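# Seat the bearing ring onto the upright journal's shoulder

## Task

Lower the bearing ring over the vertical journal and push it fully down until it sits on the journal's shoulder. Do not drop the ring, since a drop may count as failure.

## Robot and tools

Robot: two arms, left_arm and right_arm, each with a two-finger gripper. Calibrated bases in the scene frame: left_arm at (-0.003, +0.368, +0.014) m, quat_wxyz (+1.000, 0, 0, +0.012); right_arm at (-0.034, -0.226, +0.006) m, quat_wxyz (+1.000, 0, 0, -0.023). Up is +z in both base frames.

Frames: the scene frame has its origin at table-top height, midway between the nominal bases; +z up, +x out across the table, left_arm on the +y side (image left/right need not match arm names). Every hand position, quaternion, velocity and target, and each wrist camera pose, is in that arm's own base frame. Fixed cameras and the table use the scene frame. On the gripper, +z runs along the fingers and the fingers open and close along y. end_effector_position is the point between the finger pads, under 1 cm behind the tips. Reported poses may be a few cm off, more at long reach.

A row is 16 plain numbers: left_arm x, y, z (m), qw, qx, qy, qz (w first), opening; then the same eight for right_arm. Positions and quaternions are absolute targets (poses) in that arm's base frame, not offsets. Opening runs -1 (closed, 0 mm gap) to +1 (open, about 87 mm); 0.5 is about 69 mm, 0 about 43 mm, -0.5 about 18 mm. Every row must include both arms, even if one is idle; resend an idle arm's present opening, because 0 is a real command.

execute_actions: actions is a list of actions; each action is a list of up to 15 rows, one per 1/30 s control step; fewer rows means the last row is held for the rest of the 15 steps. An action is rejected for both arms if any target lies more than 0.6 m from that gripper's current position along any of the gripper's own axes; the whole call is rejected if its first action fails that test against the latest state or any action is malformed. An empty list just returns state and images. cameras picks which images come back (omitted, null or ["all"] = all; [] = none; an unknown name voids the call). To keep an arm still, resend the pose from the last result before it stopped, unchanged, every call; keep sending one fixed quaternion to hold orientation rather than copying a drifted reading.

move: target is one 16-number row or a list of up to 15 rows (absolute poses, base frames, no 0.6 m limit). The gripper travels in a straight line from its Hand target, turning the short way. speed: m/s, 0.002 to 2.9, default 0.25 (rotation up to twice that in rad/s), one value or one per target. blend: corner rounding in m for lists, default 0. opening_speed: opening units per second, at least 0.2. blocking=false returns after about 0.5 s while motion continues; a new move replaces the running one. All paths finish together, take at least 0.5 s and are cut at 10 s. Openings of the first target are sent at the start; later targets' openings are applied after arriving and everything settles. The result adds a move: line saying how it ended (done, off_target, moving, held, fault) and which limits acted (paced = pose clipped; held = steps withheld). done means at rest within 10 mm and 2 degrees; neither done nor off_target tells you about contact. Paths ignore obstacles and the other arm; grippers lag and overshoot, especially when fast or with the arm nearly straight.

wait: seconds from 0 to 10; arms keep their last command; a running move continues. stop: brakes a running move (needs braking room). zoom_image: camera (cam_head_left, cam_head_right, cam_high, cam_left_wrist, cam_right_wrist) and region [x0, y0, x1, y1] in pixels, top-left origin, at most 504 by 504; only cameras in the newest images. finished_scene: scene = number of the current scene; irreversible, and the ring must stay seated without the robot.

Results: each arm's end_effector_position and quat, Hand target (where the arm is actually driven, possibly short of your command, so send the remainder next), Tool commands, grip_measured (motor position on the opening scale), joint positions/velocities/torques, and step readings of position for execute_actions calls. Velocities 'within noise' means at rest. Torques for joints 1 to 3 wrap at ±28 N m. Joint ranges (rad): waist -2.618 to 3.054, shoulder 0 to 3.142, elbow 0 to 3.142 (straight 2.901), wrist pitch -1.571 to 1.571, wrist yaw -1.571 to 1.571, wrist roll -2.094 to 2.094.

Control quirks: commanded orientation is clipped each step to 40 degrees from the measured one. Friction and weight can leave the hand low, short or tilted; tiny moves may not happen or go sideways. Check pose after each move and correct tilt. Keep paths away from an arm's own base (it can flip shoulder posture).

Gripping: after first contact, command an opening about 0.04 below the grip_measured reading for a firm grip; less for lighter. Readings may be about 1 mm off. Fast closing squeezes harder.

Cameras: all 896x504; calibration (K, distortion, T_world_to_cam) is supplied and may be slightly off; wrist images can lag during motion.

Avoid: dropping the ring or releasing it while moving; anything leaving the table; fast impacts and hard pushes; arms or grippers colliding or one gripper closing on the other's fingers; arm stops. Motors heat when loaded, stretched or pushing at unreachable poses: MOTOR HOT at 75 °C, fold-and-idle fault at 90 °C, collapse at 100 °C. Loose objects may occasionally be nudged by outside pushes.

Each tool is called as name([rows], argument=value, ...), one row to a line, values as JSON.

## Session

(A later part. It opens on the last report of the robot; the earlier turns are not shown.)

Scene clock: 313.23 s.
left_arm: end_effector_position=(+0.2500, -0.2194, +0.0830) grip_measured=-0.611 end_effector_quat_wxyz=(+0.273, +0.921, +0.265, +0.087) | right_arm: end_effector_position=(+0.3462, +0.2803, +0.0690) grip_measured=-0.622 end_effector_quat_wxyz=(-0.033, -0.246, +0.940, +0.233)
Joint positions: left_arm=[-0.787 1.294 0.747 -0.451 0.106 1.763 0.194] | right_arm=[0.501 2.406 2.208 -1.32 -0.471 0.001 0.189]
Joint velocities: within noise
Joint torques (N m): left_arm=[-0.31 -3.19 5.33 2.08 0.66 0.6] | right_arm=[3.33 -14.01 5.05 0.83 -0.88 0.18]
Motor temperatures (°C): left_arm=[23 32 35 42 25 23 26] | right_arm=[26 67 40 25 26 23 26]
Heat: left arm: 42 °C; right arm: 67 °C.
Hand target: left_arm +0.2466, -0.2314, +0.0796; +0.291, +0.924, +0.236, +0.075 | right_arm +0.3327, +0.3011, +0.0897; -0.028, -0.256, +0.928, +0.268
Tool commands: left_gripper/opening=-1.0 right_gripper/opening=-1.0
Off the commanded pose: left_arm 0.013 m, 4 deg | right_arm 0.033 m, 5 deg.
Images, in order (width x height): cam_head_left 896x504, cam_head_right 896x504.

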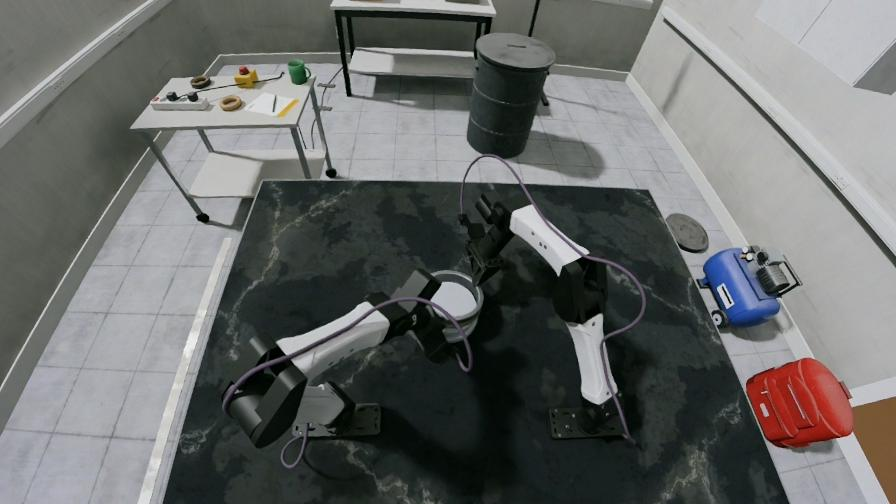

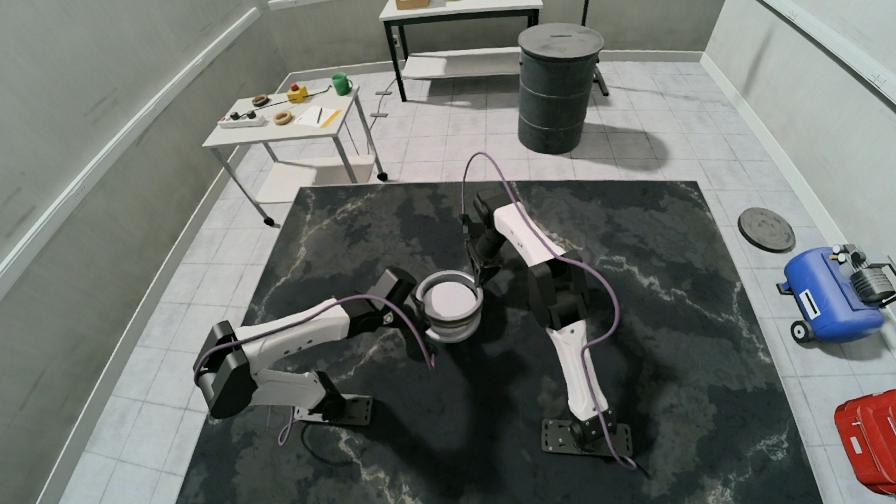

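move(target=[0.2412, -0.2320, 0.085, 0.2913, 0.9241, 0.2356, 0.0743, -1, 0.3230, 0.2960, 0.078, -0.025, -0.255, 0.928, 0.269, -1], speed=0.03, cameras=["cam_high", "cam_right_wrist"])

zoom_image(camera="cam_high", region=[340, 190, 460, 310])

Scene clock: 324.23 s.
left_arm: end_effector_position=(+0.2511, -0.2187, +0.0854) grip_measured=-0.610 end_effector_quat_wxyz=(+0.274, +0.920, +0.265, +0.093) | right_arm: end_effector_position=(+0.3402, +0.2778, +0.0629) grip_measured=-0.620 end_effector_quat_wxyz=(-0.020, -0.243, +0.941, +0.236)
Joint positions: left_arm=[-0.787 1.287 0.747 -0.45 0.098 1.763 0.195] | right_arm=[0.501 2.331 2.054 -1.209 -0.471 0.016 0.19]
Joint velocities: within noise
Joint torques (N m): left_arm=[-1.78 -4.94 5.81 1.76 0.65 0.44] | right_arm=[3.22 -12.85 4.72 0.75 -0.87 0.03]
Motor temperatures (°C): left_arm=[23 31 35 42 25 23 26] | right_arm=[26 68 40 25 26 23 26]
Heat: left arm: 42 °C; right arm: 68 °C.
Hand target: left_arm +0.2410, -0.2315, +0.0853; +0.291, +0.924, +0.236, +0.075 | right_arm +0.3232, +0.2950, +0.0777; -0.027, -0.255, +0.929, +0.268
Off the commanded pose: left_arm 0.017 m, 4 deg | right_arm 0.029 m, 4 deg.
move: off_target (left_arm, right_arm)
camera_calibration:
cam_right_wrist: T_world_to_cam=[[0.451999, -0.769048, -0.451953, 0.087863], [-0.454594, -0.634526, 0.625076, 0.315076], [-0.76749, -0.0770783, -0.63641, 0.460276], [0, 0, 0, 1]] pos_world=[0.456775, 0.302972, 0.135687]
Images, in order (width x height): cam_high 896x504, cam_right_wrist 896x504.

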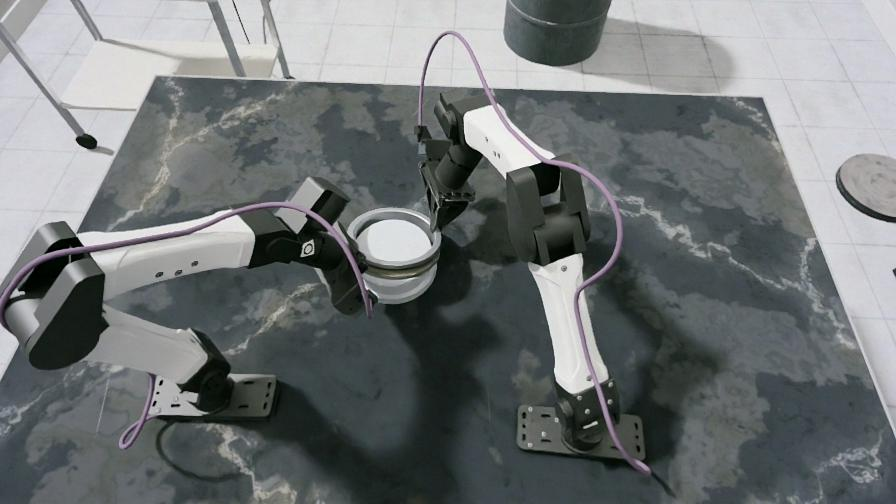

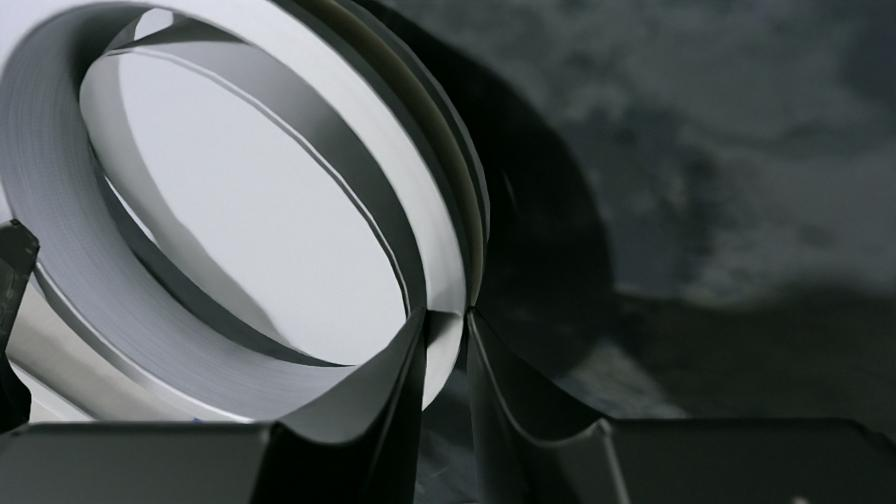

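Scaled by 4.200 from the camera's 896x504 image, which has a finer 1280x720 frame.

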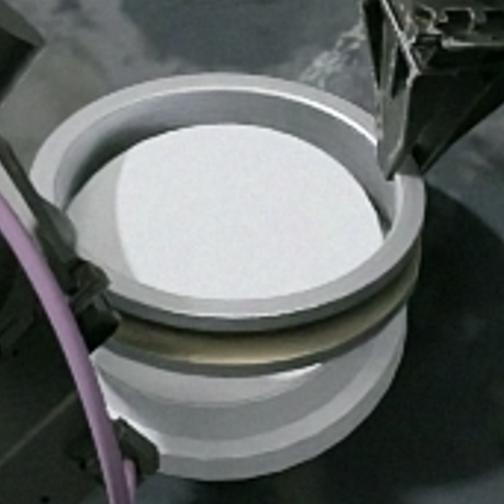

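move(target=[0.2392, -0.2280, 0.073, 0.2913, 0.9241, 0.2356, 0.0743, -1, 0.3200, 0.2980, 0.078, -0.025, -0.255, 0.928, 0.269, -1], speed=0.03, cameras=["cam_high", "cam_left_wrist", "cam_right_wrist"])

zoom_image(camera="cam_high", region=[340, 190, 460, 310])

Scene clock: 328.90 s.
left_arm: end_effector_position=(+0.2507, -0.2182, +0.0842) grip_measured=-0.608 end_effector_quat_wxyz=(+0.288, +0.915, +0.263, +0.100) | right_arm: end_effector_position=(+0.3399, +0.2780, +0.0633) grip_measured=-0.620 end_effector_quat_wxyz=(-0.016, -0.242, +0.941, +0.237)
Joint positions: left_arm=[-0.787 1.263 0.705 -0.4 0.097 1.763 0.196] | right_arm=[0.501 2.32 2.038 -1.196 -0.471 0.02 0.19]
Joint velocities: within noise
Joint torques (N m): left_arm=[-1.24 -2.8 4.88 1.79 0.69 0.49] | right_arm=[3.89 -12.72 4.66 0.75 -0.87 0.11]
Motor temperatures (°C): left_arm=[23 31 35 42 25 23 26] | right_arm=[26 69 39 25 26 23 26]
Heat: left arm: 42 °C; right arm: 69 °C.
Hand target: left_arm +0.2388, -0.2272, +0.0736; +0.291, +0.924, +0.236, +0.075 | right_arm +0.3203, +0.2968, +0.0777; -0.027, -0.255, +0.928, +0.268
Off the commanded pose: left_arm 0.019 m, 4 deg | right_arm 0.032 m, 4 deg.
move: off_target (left_arm, right_arm)
camera_calibration:
cam_left_wrist: T_world_to_cam=[[-0.42937, 0.697206, -0.574061, 0.305214], [0.261814, 0.704432, 0.659719, 0.0485951], [0.864347, 0.132967, -0.485, -0.00945953], [0, 0, 0, 1]] pos_world=[0.126503, -0.245771, 0.138564]
cam_right_wrist: T_world_to_cam=[[0.451956, -0.76902, -0.452044, 0.0883927], [-0.460157, -0.635114, 0.620392, 0.317166], [-0.764194, -0.0723783, -0.640913, 0.458239], [0, 0, 0, 1]] pos_world=[0.45618, 0.302579, 0.136881]
Images, in order (width x height): cam_high 896x504, cam_left_wrist 896x504, cam_right_wrist 896x504.

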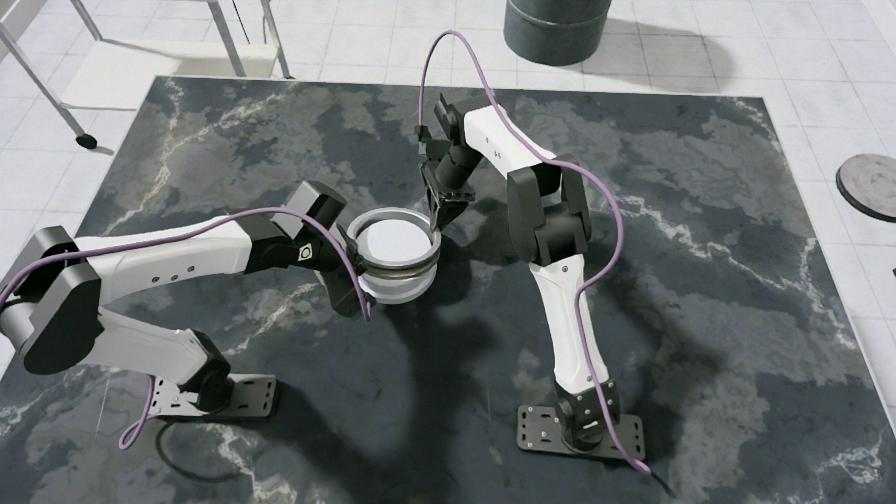

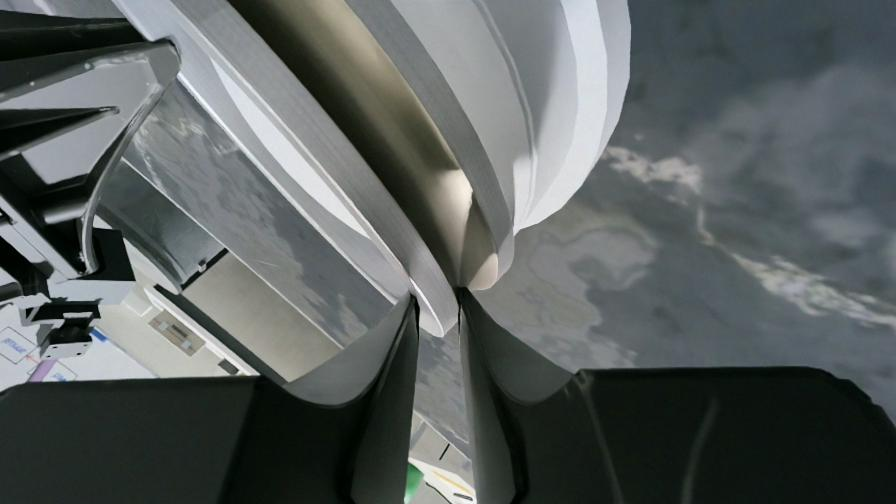

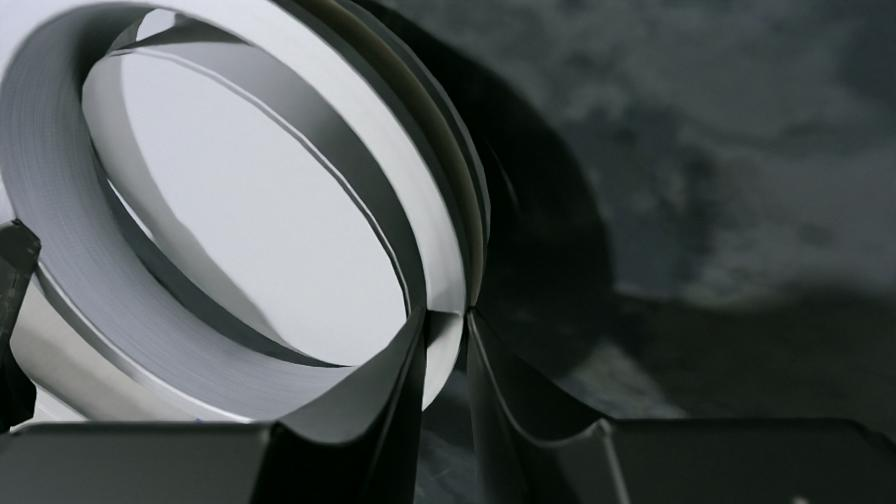

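Scaled by 4.200 from the camera's 896x504 image, which has a finer 1280x720 frame.

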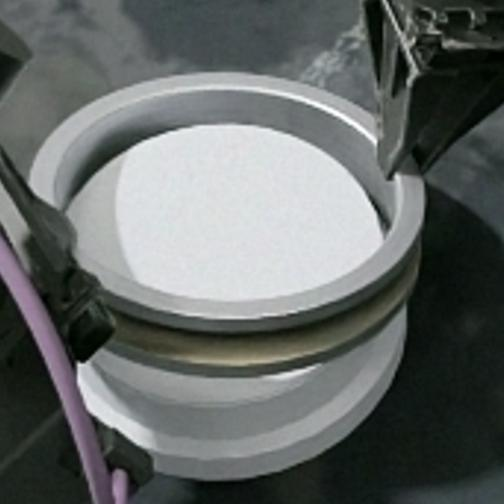

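move([
  [0.2430, -0.2100, 0.092, 0.2913, 0.9241, 0.2356, 0.0743, -1, 0.3240, 0.3050, 0.078, -0.025, -0.255, 0.928, 0.269, -1],
  [0.2430, -0.2080, 0.078, 0.2913, 0.9241, 0.2356, 0.0743, -1, 0.3240, 0.3070, 0.078, -0.025, -0.255, 0.928, 0.269, -1],
], speed=0.03, cameras=["cam_high", "cam_left_wrist", "cam_right_wrist"])

zoom_image(camera="cam_high", region=[340, 190, 460, 310])

Scene clock: 338.63 s.
left_arm: end_effector_position=(+0.2376, -0.2121, +0.0791) grip_measured=-0.622 end_effector_quat_wxyz=(+0.293, +0.923, +0.243, +0.058) | right_arm: end_effector_position=(+0.3303, +0.2812, +0.0634) grip_measured=-0.621 end_effector_quat_wxyz=(-0.029, -0.246, +0.941, +0.231)
Joint positions: left_arm=[-0.735 1.229 0.686 -0.457 0.215 1.828 0.189] | right_arm=[0.521 2.32 2.038 -1.219 -0.464 0.026 0.189]
Joint velocities: within noise
Joint torques (N m): left_arm=[1.01 -3.89 5.67 1.74 -0.01 0.52] | right_arm=[3.25 -10.44 9.16 0.8 -0.92 0.17]
Motor temperatures (°C): left_arm=[23 31 35 41 25 23 26] | right_arm=[26 70 39 25 26 22 26]
Heat: left arm: 41 °C; right arm: 70 °C.
Hand target: left_arm +0.2428, -0.2080, +0.0781; +0.291, +0.924, +0.236, +0.074 | right_arm +0.3231, +0.3056, +0.0784; -0.025, -0.256, +0.928, +0.269
Off the commanded pose: left_arm 0.007 m, 2 deg | right_arm 0.030 m, 5 deg.
move: off_target (right_arm)
camera_calibration:
cam_left_wrist: T_world_to_cam=[[-0.420353, 0.711629, -0.562927, 0.292339], [0.350039, 0.699559, 0.622969, 0.0320611], [0.837123, 0.0648208, -0.54316, -0.00478812], [0, 0, 0, 1]] pos_world=[0.115671, -0.230155, 0.141992]
cam_right_wrist: T_world_to_cam=[[0.453245, -0.771507, -0.446482, 0.0951109], [-0.439543, -0.629194, 0.641028, 0.304836], [-0.775481, -0.0942946, -0.62429, 0.45995], [0, 0, 0, 1]] pos_world=[0.447563, 0.308551, 0.134199]
Images, in order (width x height): cam_high 896x504, cam_left_wrist 896x504, cam_right_wrist 896x504.

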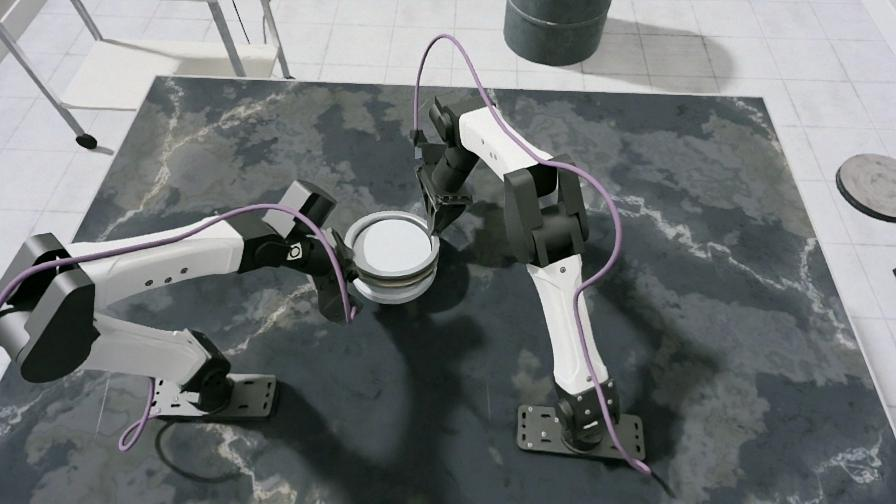

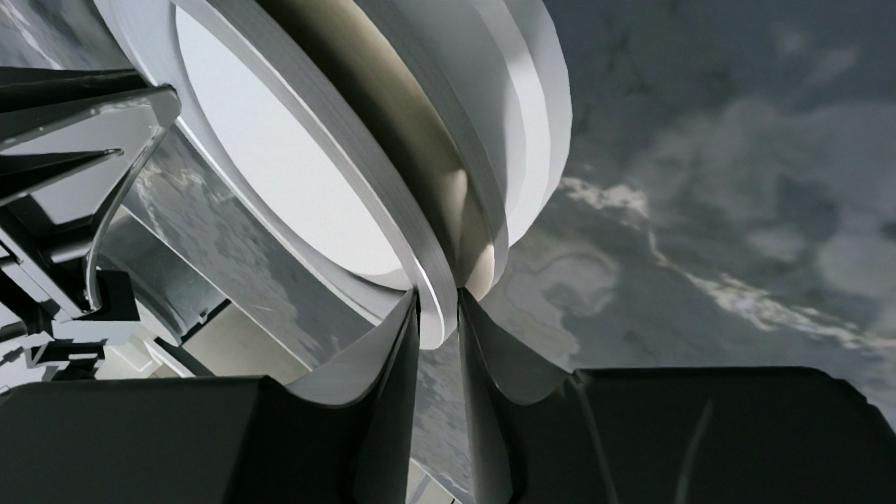

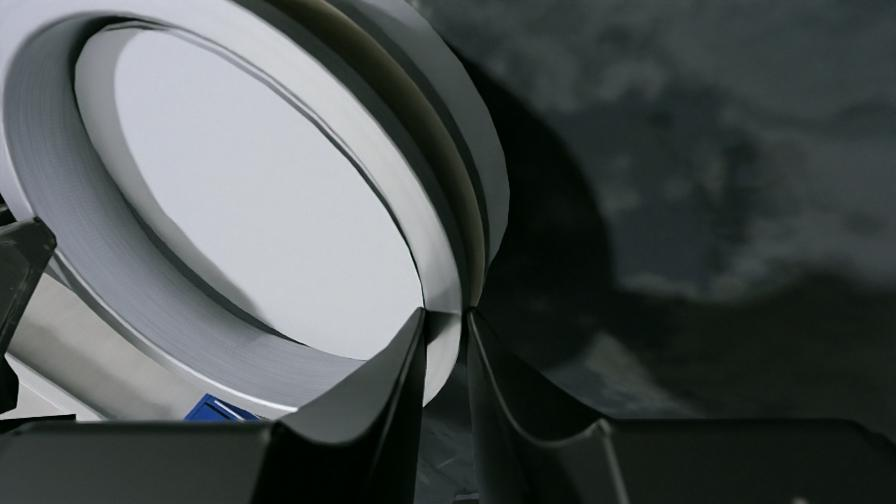

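Scaled by 4.200 from the camera's 896x504 image, which has a finer 1280x720 frame.

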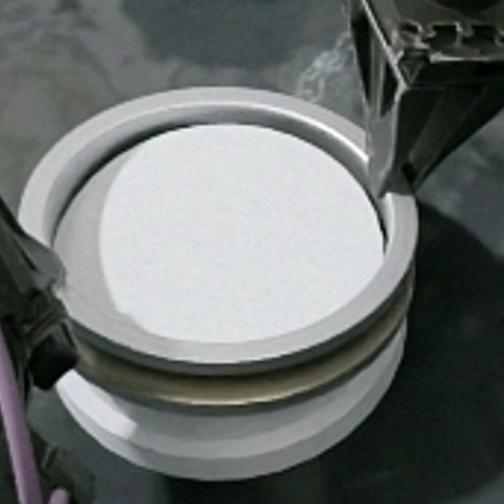

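move(target=[0.2410, -0.2080, 0.064, 0.2913, 0.9241, 0.2356, 0.0743, -1, 0.3260, 0.2980, 0.072, -0.025, -0.255, 0.928, 0.269, -1], speed=0.03, cameras=["cam_high", "cam_left_wrist", "cam_right_wrist"])

zoom_image(camera="cam_high", region=[340, 190, 460, 310])

Scene clock: 344.67 s.
left_arm: end_effector_position=(+0.2363, -0.2111, +0.0742) grip_measured=-0.622 end_effector_quat_wxyz=(+0.300, +0.921, +0.242, +0.062) | right_arm: end_effector_position=(+0.3298, +0.2817, +0.0639) grip_measured=-0.621 end_effector_quat_wxyz=(-0.031, -0.245, +0.940, +0.233)
Joint positions: left_arm=[-0.735 1.215 0.646 -0.412 0.216 1.828 0.189] | right_arm=[0.52 2.32 2.038 -1.22 -0.471 0.026 0.189]
Joint velocities: within noise
Joint torques (N m): left_arm=[0.44 -1.29 4.75 2 -0.05 0.46] | right_arm=[1.48 -10.78 6.46 0.96 -0.87 -0.04]
Motor temperatures (°C): left_arm=[23 31 35 41 25 23 26] | right_arm=[26 69 39 25 26 23 26]
Heat: left arm: 41 °C; right arm: 69 °C.
Hand target: left_arm +0.2403, -0.2076, +0.0644; +0.291, +0.924, +0.236, +0.074 | right_arm +0.3258, +0.2973, +0.0723; -0.026, -0.256, +0.929, +0.268
Off the commanded pose: left_arm 0.012 m, 2 deg | right_arm 0.019 m, 5 deg.
move: off_target (left_arm, right_arm)
camera_calibration:
cam_left_wrist: T_world_to_cam=[[-0.412515, 0.704532, -0.577465, 0.286124], [0.342203, 0.707336, 0.618525, 0.038726], [0.844232, 0.0575412, -0.53288, -0.0104389], [0, 0, 0, 1]] pos_world=[0.113591, -0.228375, 0.135711]
cam_right_wrist: T_world_to_cam=[[0.451276, -0.769258, -0.452319, 0.0963459], [-0.437221, -0.632456, 0.639404, 0.304865], [-0.777938, -0.0907846, -0.621748, 0.459607], [0, 0, 0, 1]] pos_world=[0.447361, 0.308654, 0.134407]
Images, in order (width x height): cam_high 896x504, cam_left_wrist 896x504, cam_right_wrist 896x504.

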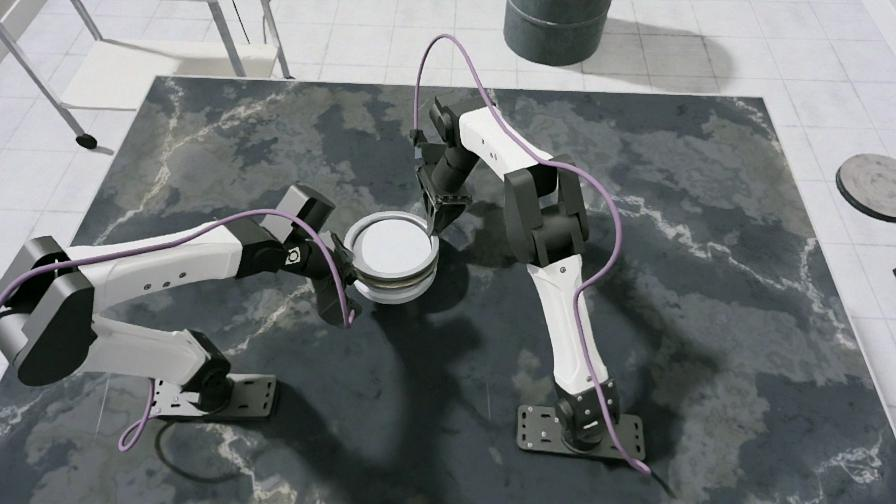

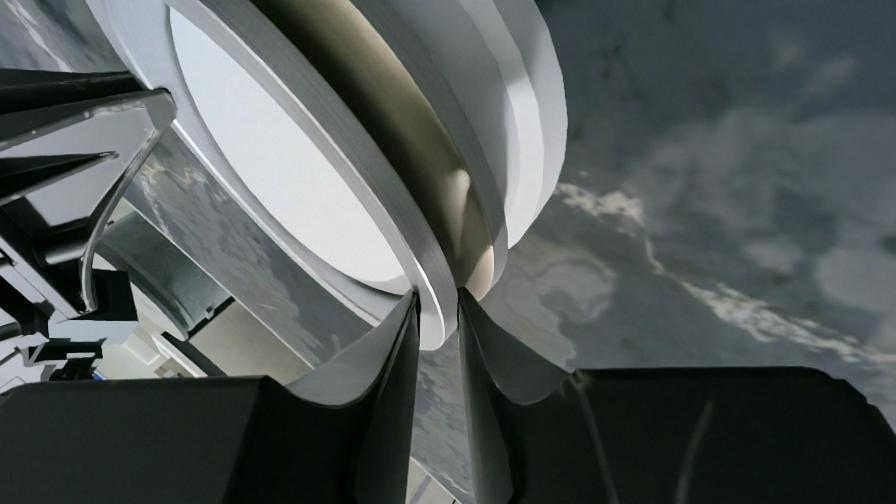

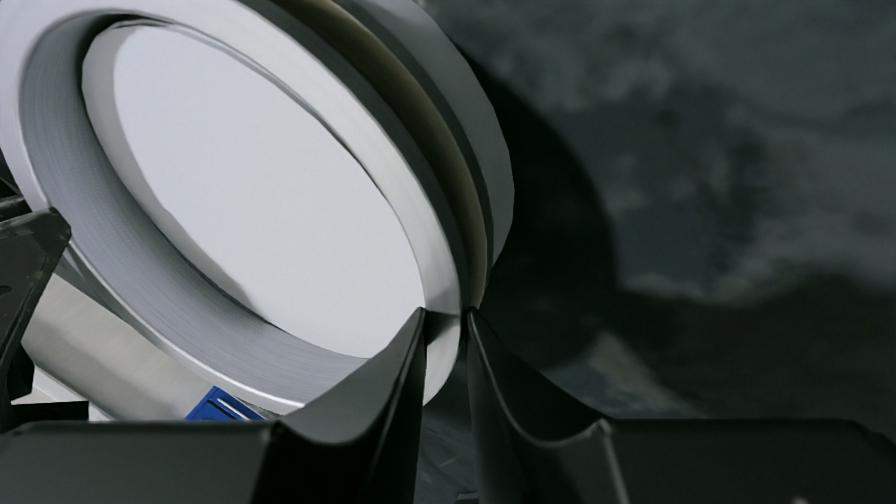

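Scaled by 4.200 from the camera's 896x504 image, which has a finer 1280x720 frame.

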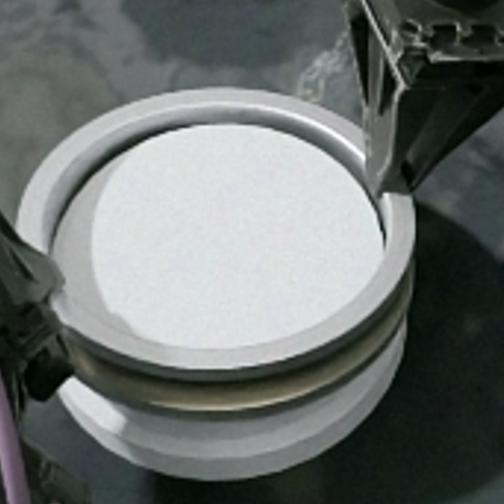

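move(target=[0.2390, -0.2030, 0.052, 0.2913, 0.9241, 0.2356, 0.0743, -1, 0.3260, 0.3020, 0.068, -0.025, -0.255, 0.928, 0.269, -1], speed=0.03, cameras=["cam_high", "cam_left_wrist", "cam_right_wrist"])

zoom_image(camera="cam_high", region=[340, 190, 460, 310])

Scene clock: 351.53 s.
left_arm: end_effector_position=(+0.2380, -0.2106, +0.0703) grip_measured=-0.610 end_effector_quat_wxyz=(+0.313, +0.916, +0.240, +0.071) | right_arm: end_effector_position=(+0.3297, +0.2817, +0.0640) grip_measured=-0.621 end_effector_quat_wxyz=(-0.031, -0.245, +0.940, +0.234)
Joint positions: left_arm=[-0.729 1.203 0.601 -0.346 0.217 1.831 0.195] | right_arm=[0.52 2.32 2.038 -1.22 -0.471 0.026 0.189]
Joint velocities: within noise
Joint torques (N m): left_arm=[0.95 -0.21 4.15 1.85 0 0.53] | right_arm=[2.21 -10.1 6.45 1.08 -0.87 0.04]
Motor temperatures (°C): left_arm=[23 30 35 42 25 23 26] | right_arm=[26 68 39 25 26 22 26]
Heat: left arm: 42 °C; right arm: 68 °C.
Hand target: left_arm +0.2379, -0.2023, +0.0529; +0.291, +0.924, +0.236, +0.074 | right_arm +0.3255, +0.3011, +0.0685; -0.026, -0.256, +0.928, +0.268
Off the commanded pose: left_arm 0.020 m, 3 deg | right_arm 0.021 m, 4 deg.
move: off_target (left_arm, right_arm)
camera_calibration:
cam_left_wrist: T_world_to_cam=[[-0.399263, 0.690951, -0.602641, 0.279987], [0.324979, 0.721281, 0.611671, 0.0475977], [0.857308, 0.0483726, -0.512525, -0.0204198], [0, 0, 0, 1]] pos_world=[0.113827, -0.226801, 0.129152]
cam_right_wrist: T_world_to_cam=[[0.451193, -0.769126, -0.452627, 0.0964613], [-0.437126, -0.632646, 0.639281, 0.304961], [-0.77804, -0.0905838, -0.62165, 0.459587], [0, 0, 0, 1]] pos_world=[0.447361, 0.308754, 0.134408]
Images, in order (width x height): cam_high 896x504, cam_left_wrist 896x504, cam_right_wrist 896x504.

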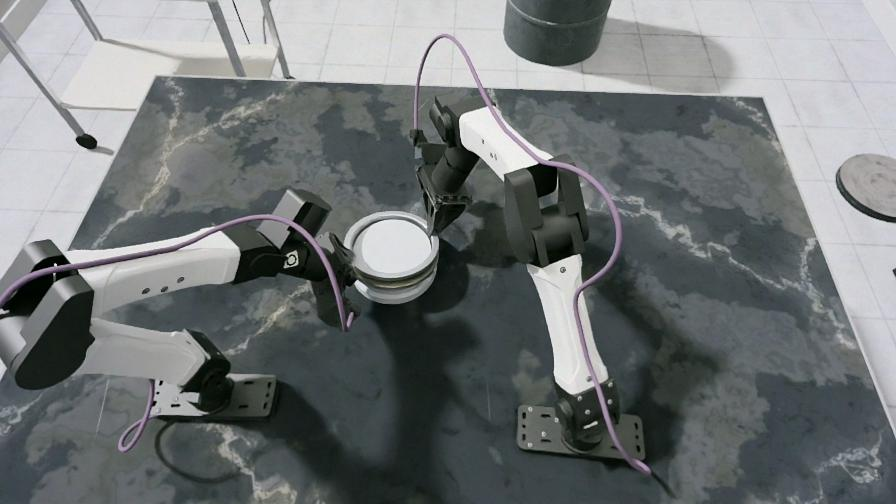

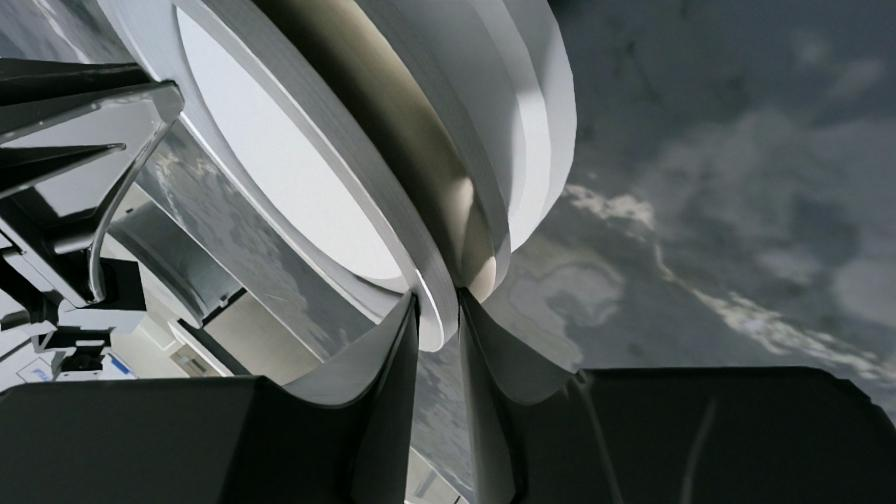

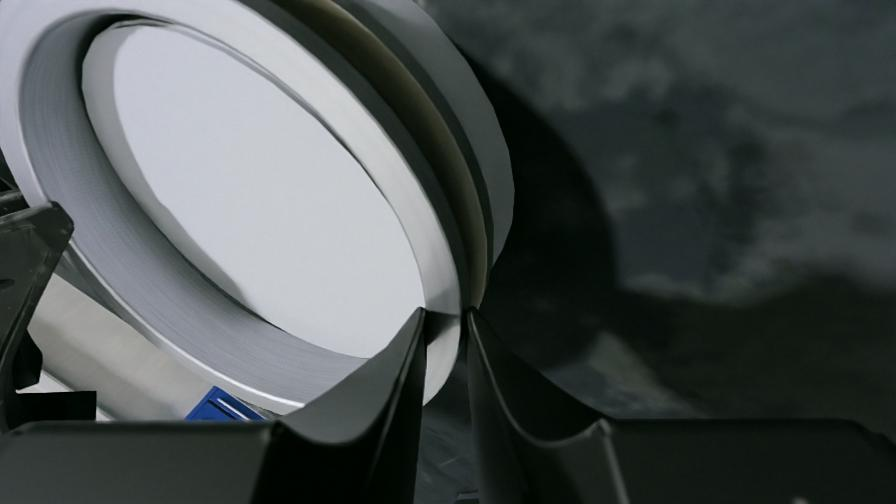

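Scaled by 4.200 from the camera's 896x504 image, which has a finer 1280x720 frame.

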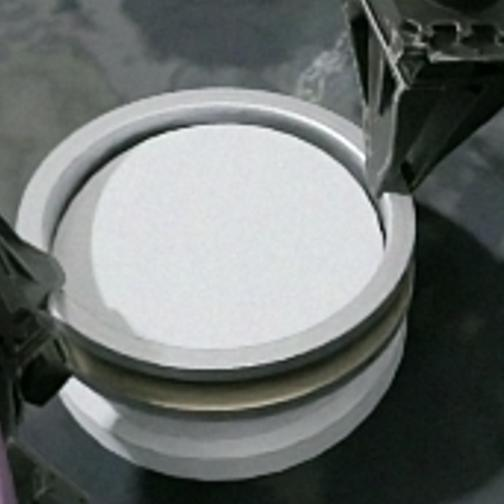

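move([
  [0.2250, -0.2050, 0.072, 0.2913, 0.9241, 0.2356, 0.0743, -1, 0.3140, 0.2990, 0.070, -0.025, -0.255, 0.928, 0.269, -1],
  [0.2250, -0.2050, 0.058, 0.2913, 0.9241, 0.2356, 0.0743, -1, 0.3120, 0.2990, 0.066, -0.025, -0.255, 0.928, 0.269, -1],
], speed=0.03, cameras=["cam_high", "cam_left_wrist", "cam_right_wrist"])

zoom_image(camera="cam_high", region=[340, 190, 460, 310])

Scene clock: 361.93 s.
left_arm: end_effector_position=(+0.2359, -0.2117, +0.0727) grip_measured=-0.610 end_effector_quat_wxyz=(+0.313, +0.916, +0.237, +0.089) | right_arm: end_effector_position=(+0.3288, +0.2816, +0.0634) grip_measured=-0.621 end_effector_quat_wxyz=(-0.012, -0.247, +0.939, +0.239)
Joint positions: left_arm=[-0.764 1.182 0.585 -0.33 0.169 1.815 0.195] | right_arm=[0.52 2.269 1.952 -1.143 -0.472 0.032 0.189]
Joint velocities: within noise
Joint torques (N m): left_arm=[-0.65 -2.8 4.81 1.33 0.16 0.18] | right_arm=[3.17 -10.71 4.05 0.97 -0.85 0.11]
Motor temperatures (°C): left_arm=[23 30 34 42 24 23 26] | right_arm=[26 66 39 25 26 22 26]
Heat: left arm: 42 °C; right arm: 66 °C.
Hand target: left_arm +0.2252, -0.2050, +0.0583; +0.291, +0.924, +0.235, +0.074 | right_arm +0.3121, +0.2980, +0.0663; -0.027, -0.255, +0.929, +0.268
Off the commanded pose: left_arm 0.020 m, 3 deg | right_arm 0.024 m, 4 deg.
move: off_target (left_arm, right_arm)
camera_calibration:
cam_left_wrist: T_world_to_cam=[[-0.382996, 0.694025, -0.609625, 0.278639], [0.299401, 0.717585, 0.628833, 0.0516073], [0.873884, 0.0583184, -0.482624, -0.0212875], [0, 0, 0, 1]] pos_world=[0.109869, -0.229174, 0.127139]
cam_right_wrist: T_world_to_cam=[[0.46284, -0.761908, -0.453073, 0.0906568], [-0.461173, -0.643464, 0.610962, 0.317461], [-0.757033, -0.0738324, -0.649192, 0.44864], [0, 0, 0, 1]] pos_world=[0.44408, 0.306471, 0.138371]
Images, in order (width x height): cam_high 896x504, cam_left_wrist 896x504, cam_right_wrist 896x504.

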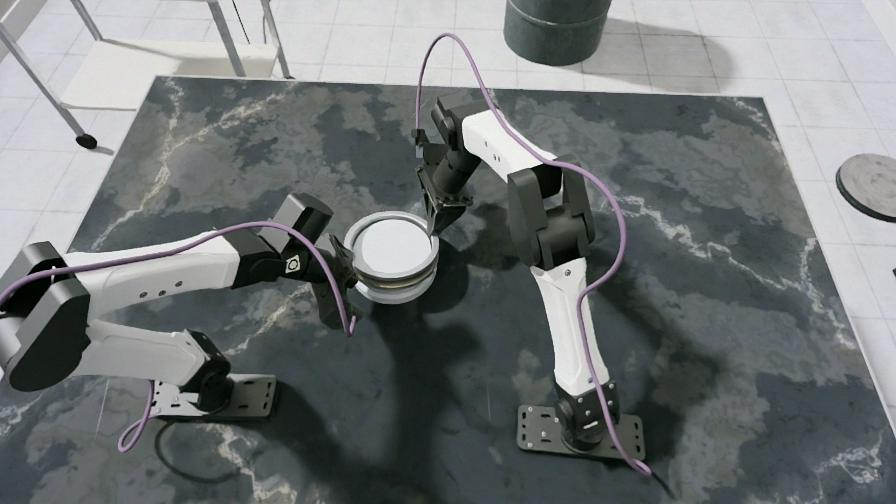

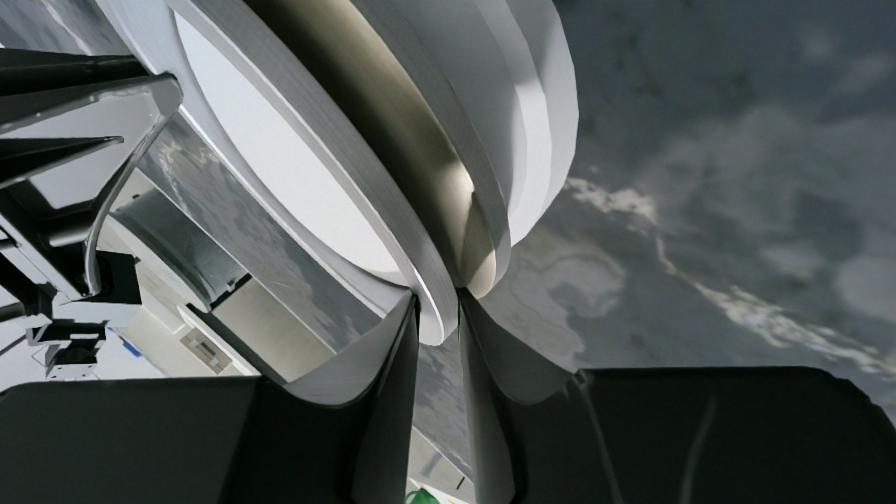

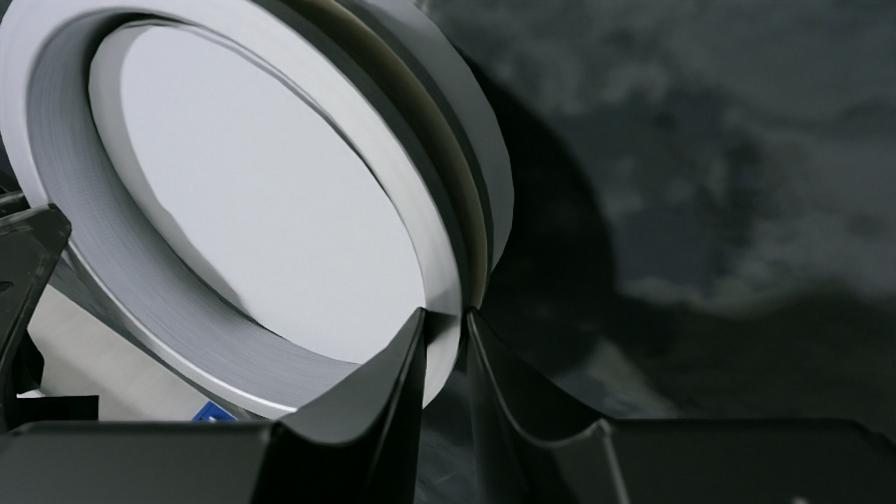

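Scaled by 4.200 from the camera's 896x504 image, which has a finer 1280x720 frame.

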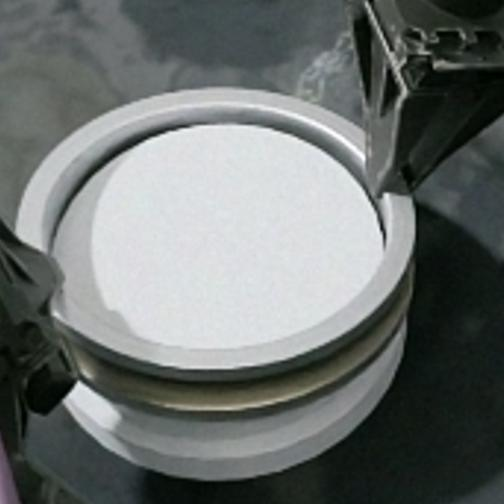

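move([
  [0.2359, -0.2117, 0.072, 0.300, 0.921, 0.237, 0.080, -1, 0.3140, 0.2980, 0.070, -0.025, -0.255, 0.928, 0.269, -1],
  [0.2359, -0.2117, 0.072, 0.300, 0.921, 0.237, 0.080, -0.26, 0.3140, 0.2980, 0.070, -0.025, -0.255, 0.928, 0.269, -1],
], speed=0.03, opening_speed=0.3, cameras=["cam_high", "cam_left_wrist", "cam_right_wrist"])

zoom_image(camera="cam_high", region=[340, 190, 460, 310])

Scene clock: 379.27 s.
left_arm: end_effector_position=(+0.2334, -0.2092, +0.0691) grip_measured=-0.260 end_effector_quat_wxyz=(+0.299, +0.920, +0.240, +0.081) | right_arm: end_effector_position=(+0.3288, +0.2816, +0.0634) grip_measured=-0.621 end_effector_quat_wxyz=(-0.012, -0.247, +0.939, +0.239)
Joint positions: left_arm=[-0.764 1.195 0.6 -0.366 0.168 1.814 0.37] | right_arm=[0.52 2.269 1.952 -1.143 -0.472 0.032 0.189]
Joint velocities: within noise
Joint torques (N m): left_arm=[0.25 -2.28 8.76 1.48 0.21 0.22] | right_arm=[2.78 -10.55 5.76 0.79 -0.85 0.08]
Motor temperatures (°C): left_arm=[23 30 35 41 24 23 26] | right_arm=[26 65 38 25 26 22 26]
Heat: left arm: 41 °C; right arm: 65 °C.
Hand target: left_arm +0.2358, -0.2116, +0.0719; +0.300, +0.921, +0.237, +0.080 | right_arm +0.3142, +0.2972, +0.0702; -0.026, -0.255, +0.929, +0.268
Off the commanded pose: left_arm 0.005 m, 0 deg | right_arm 0.023 m, 4 deg.
move: off_target (right_arm)
camera_calibration:
cam_left_wrist: T_world_to_cam=[[-0.398652, 0.707544, -0.583488, 0.278441], [0.314433, 0.703116, 0.637777, 0.0456994], [0.861515, 0.0707835, -0.502774, -0.0141633], [0, 0, 0, 1]] pos_world=[0.108834, -0.228139, 0.1262]
cam_right_wrist: T_world_to_cam=[[0.46284, -0.761908, -0.453073, 0.0906568], [-0.461173, -0.643464, 0.610962, 0.317461], [-0.757033, -0.0738324, -0.649192, 0.44864], [0, 0, 0, 1]] pos_world=[0.44408, 0.306471, 0.138371]
Images, in order (width x height): cam_high 896x504, cam_left_wrist 896x504, cam_right_wrist 896x504.

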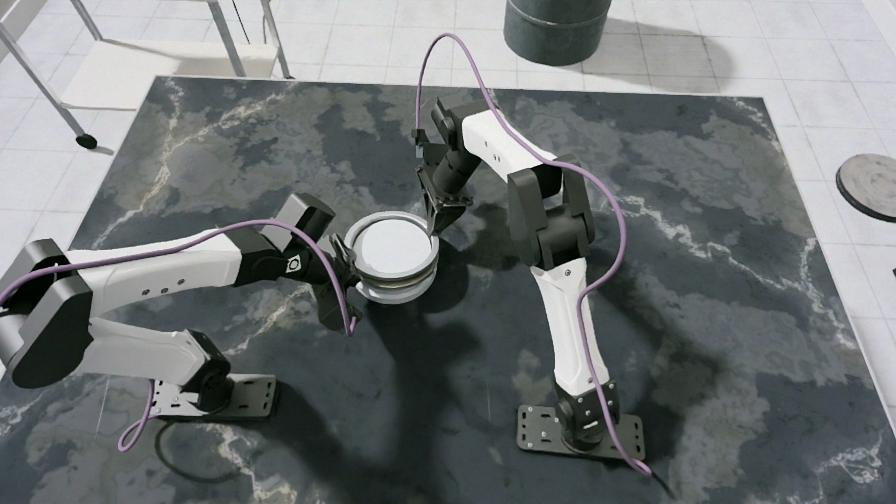

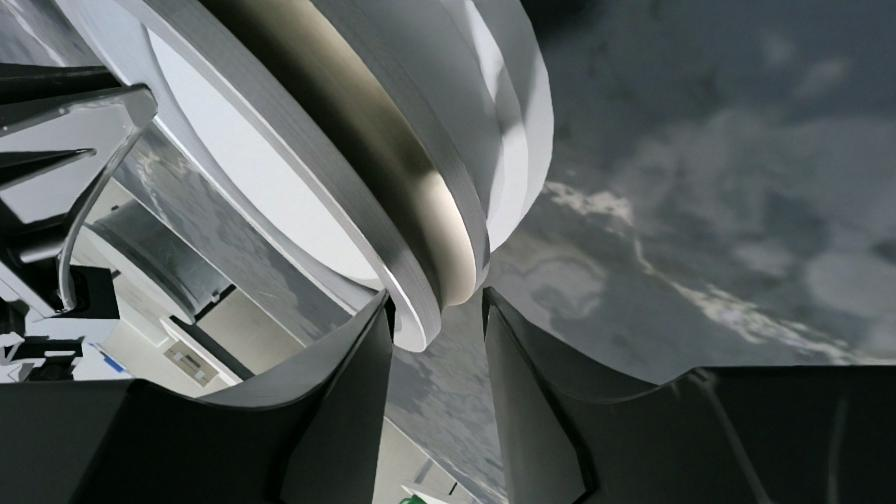

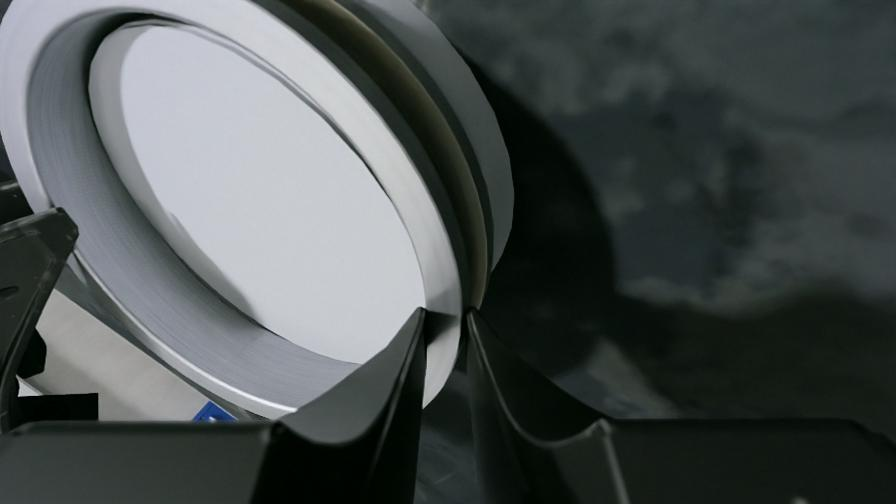

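Scaled by 4.200 from the camera's 896x504 image, which has a finer 1280x720 frame.

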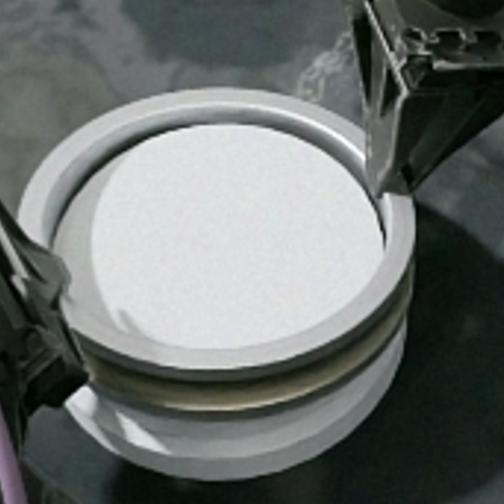

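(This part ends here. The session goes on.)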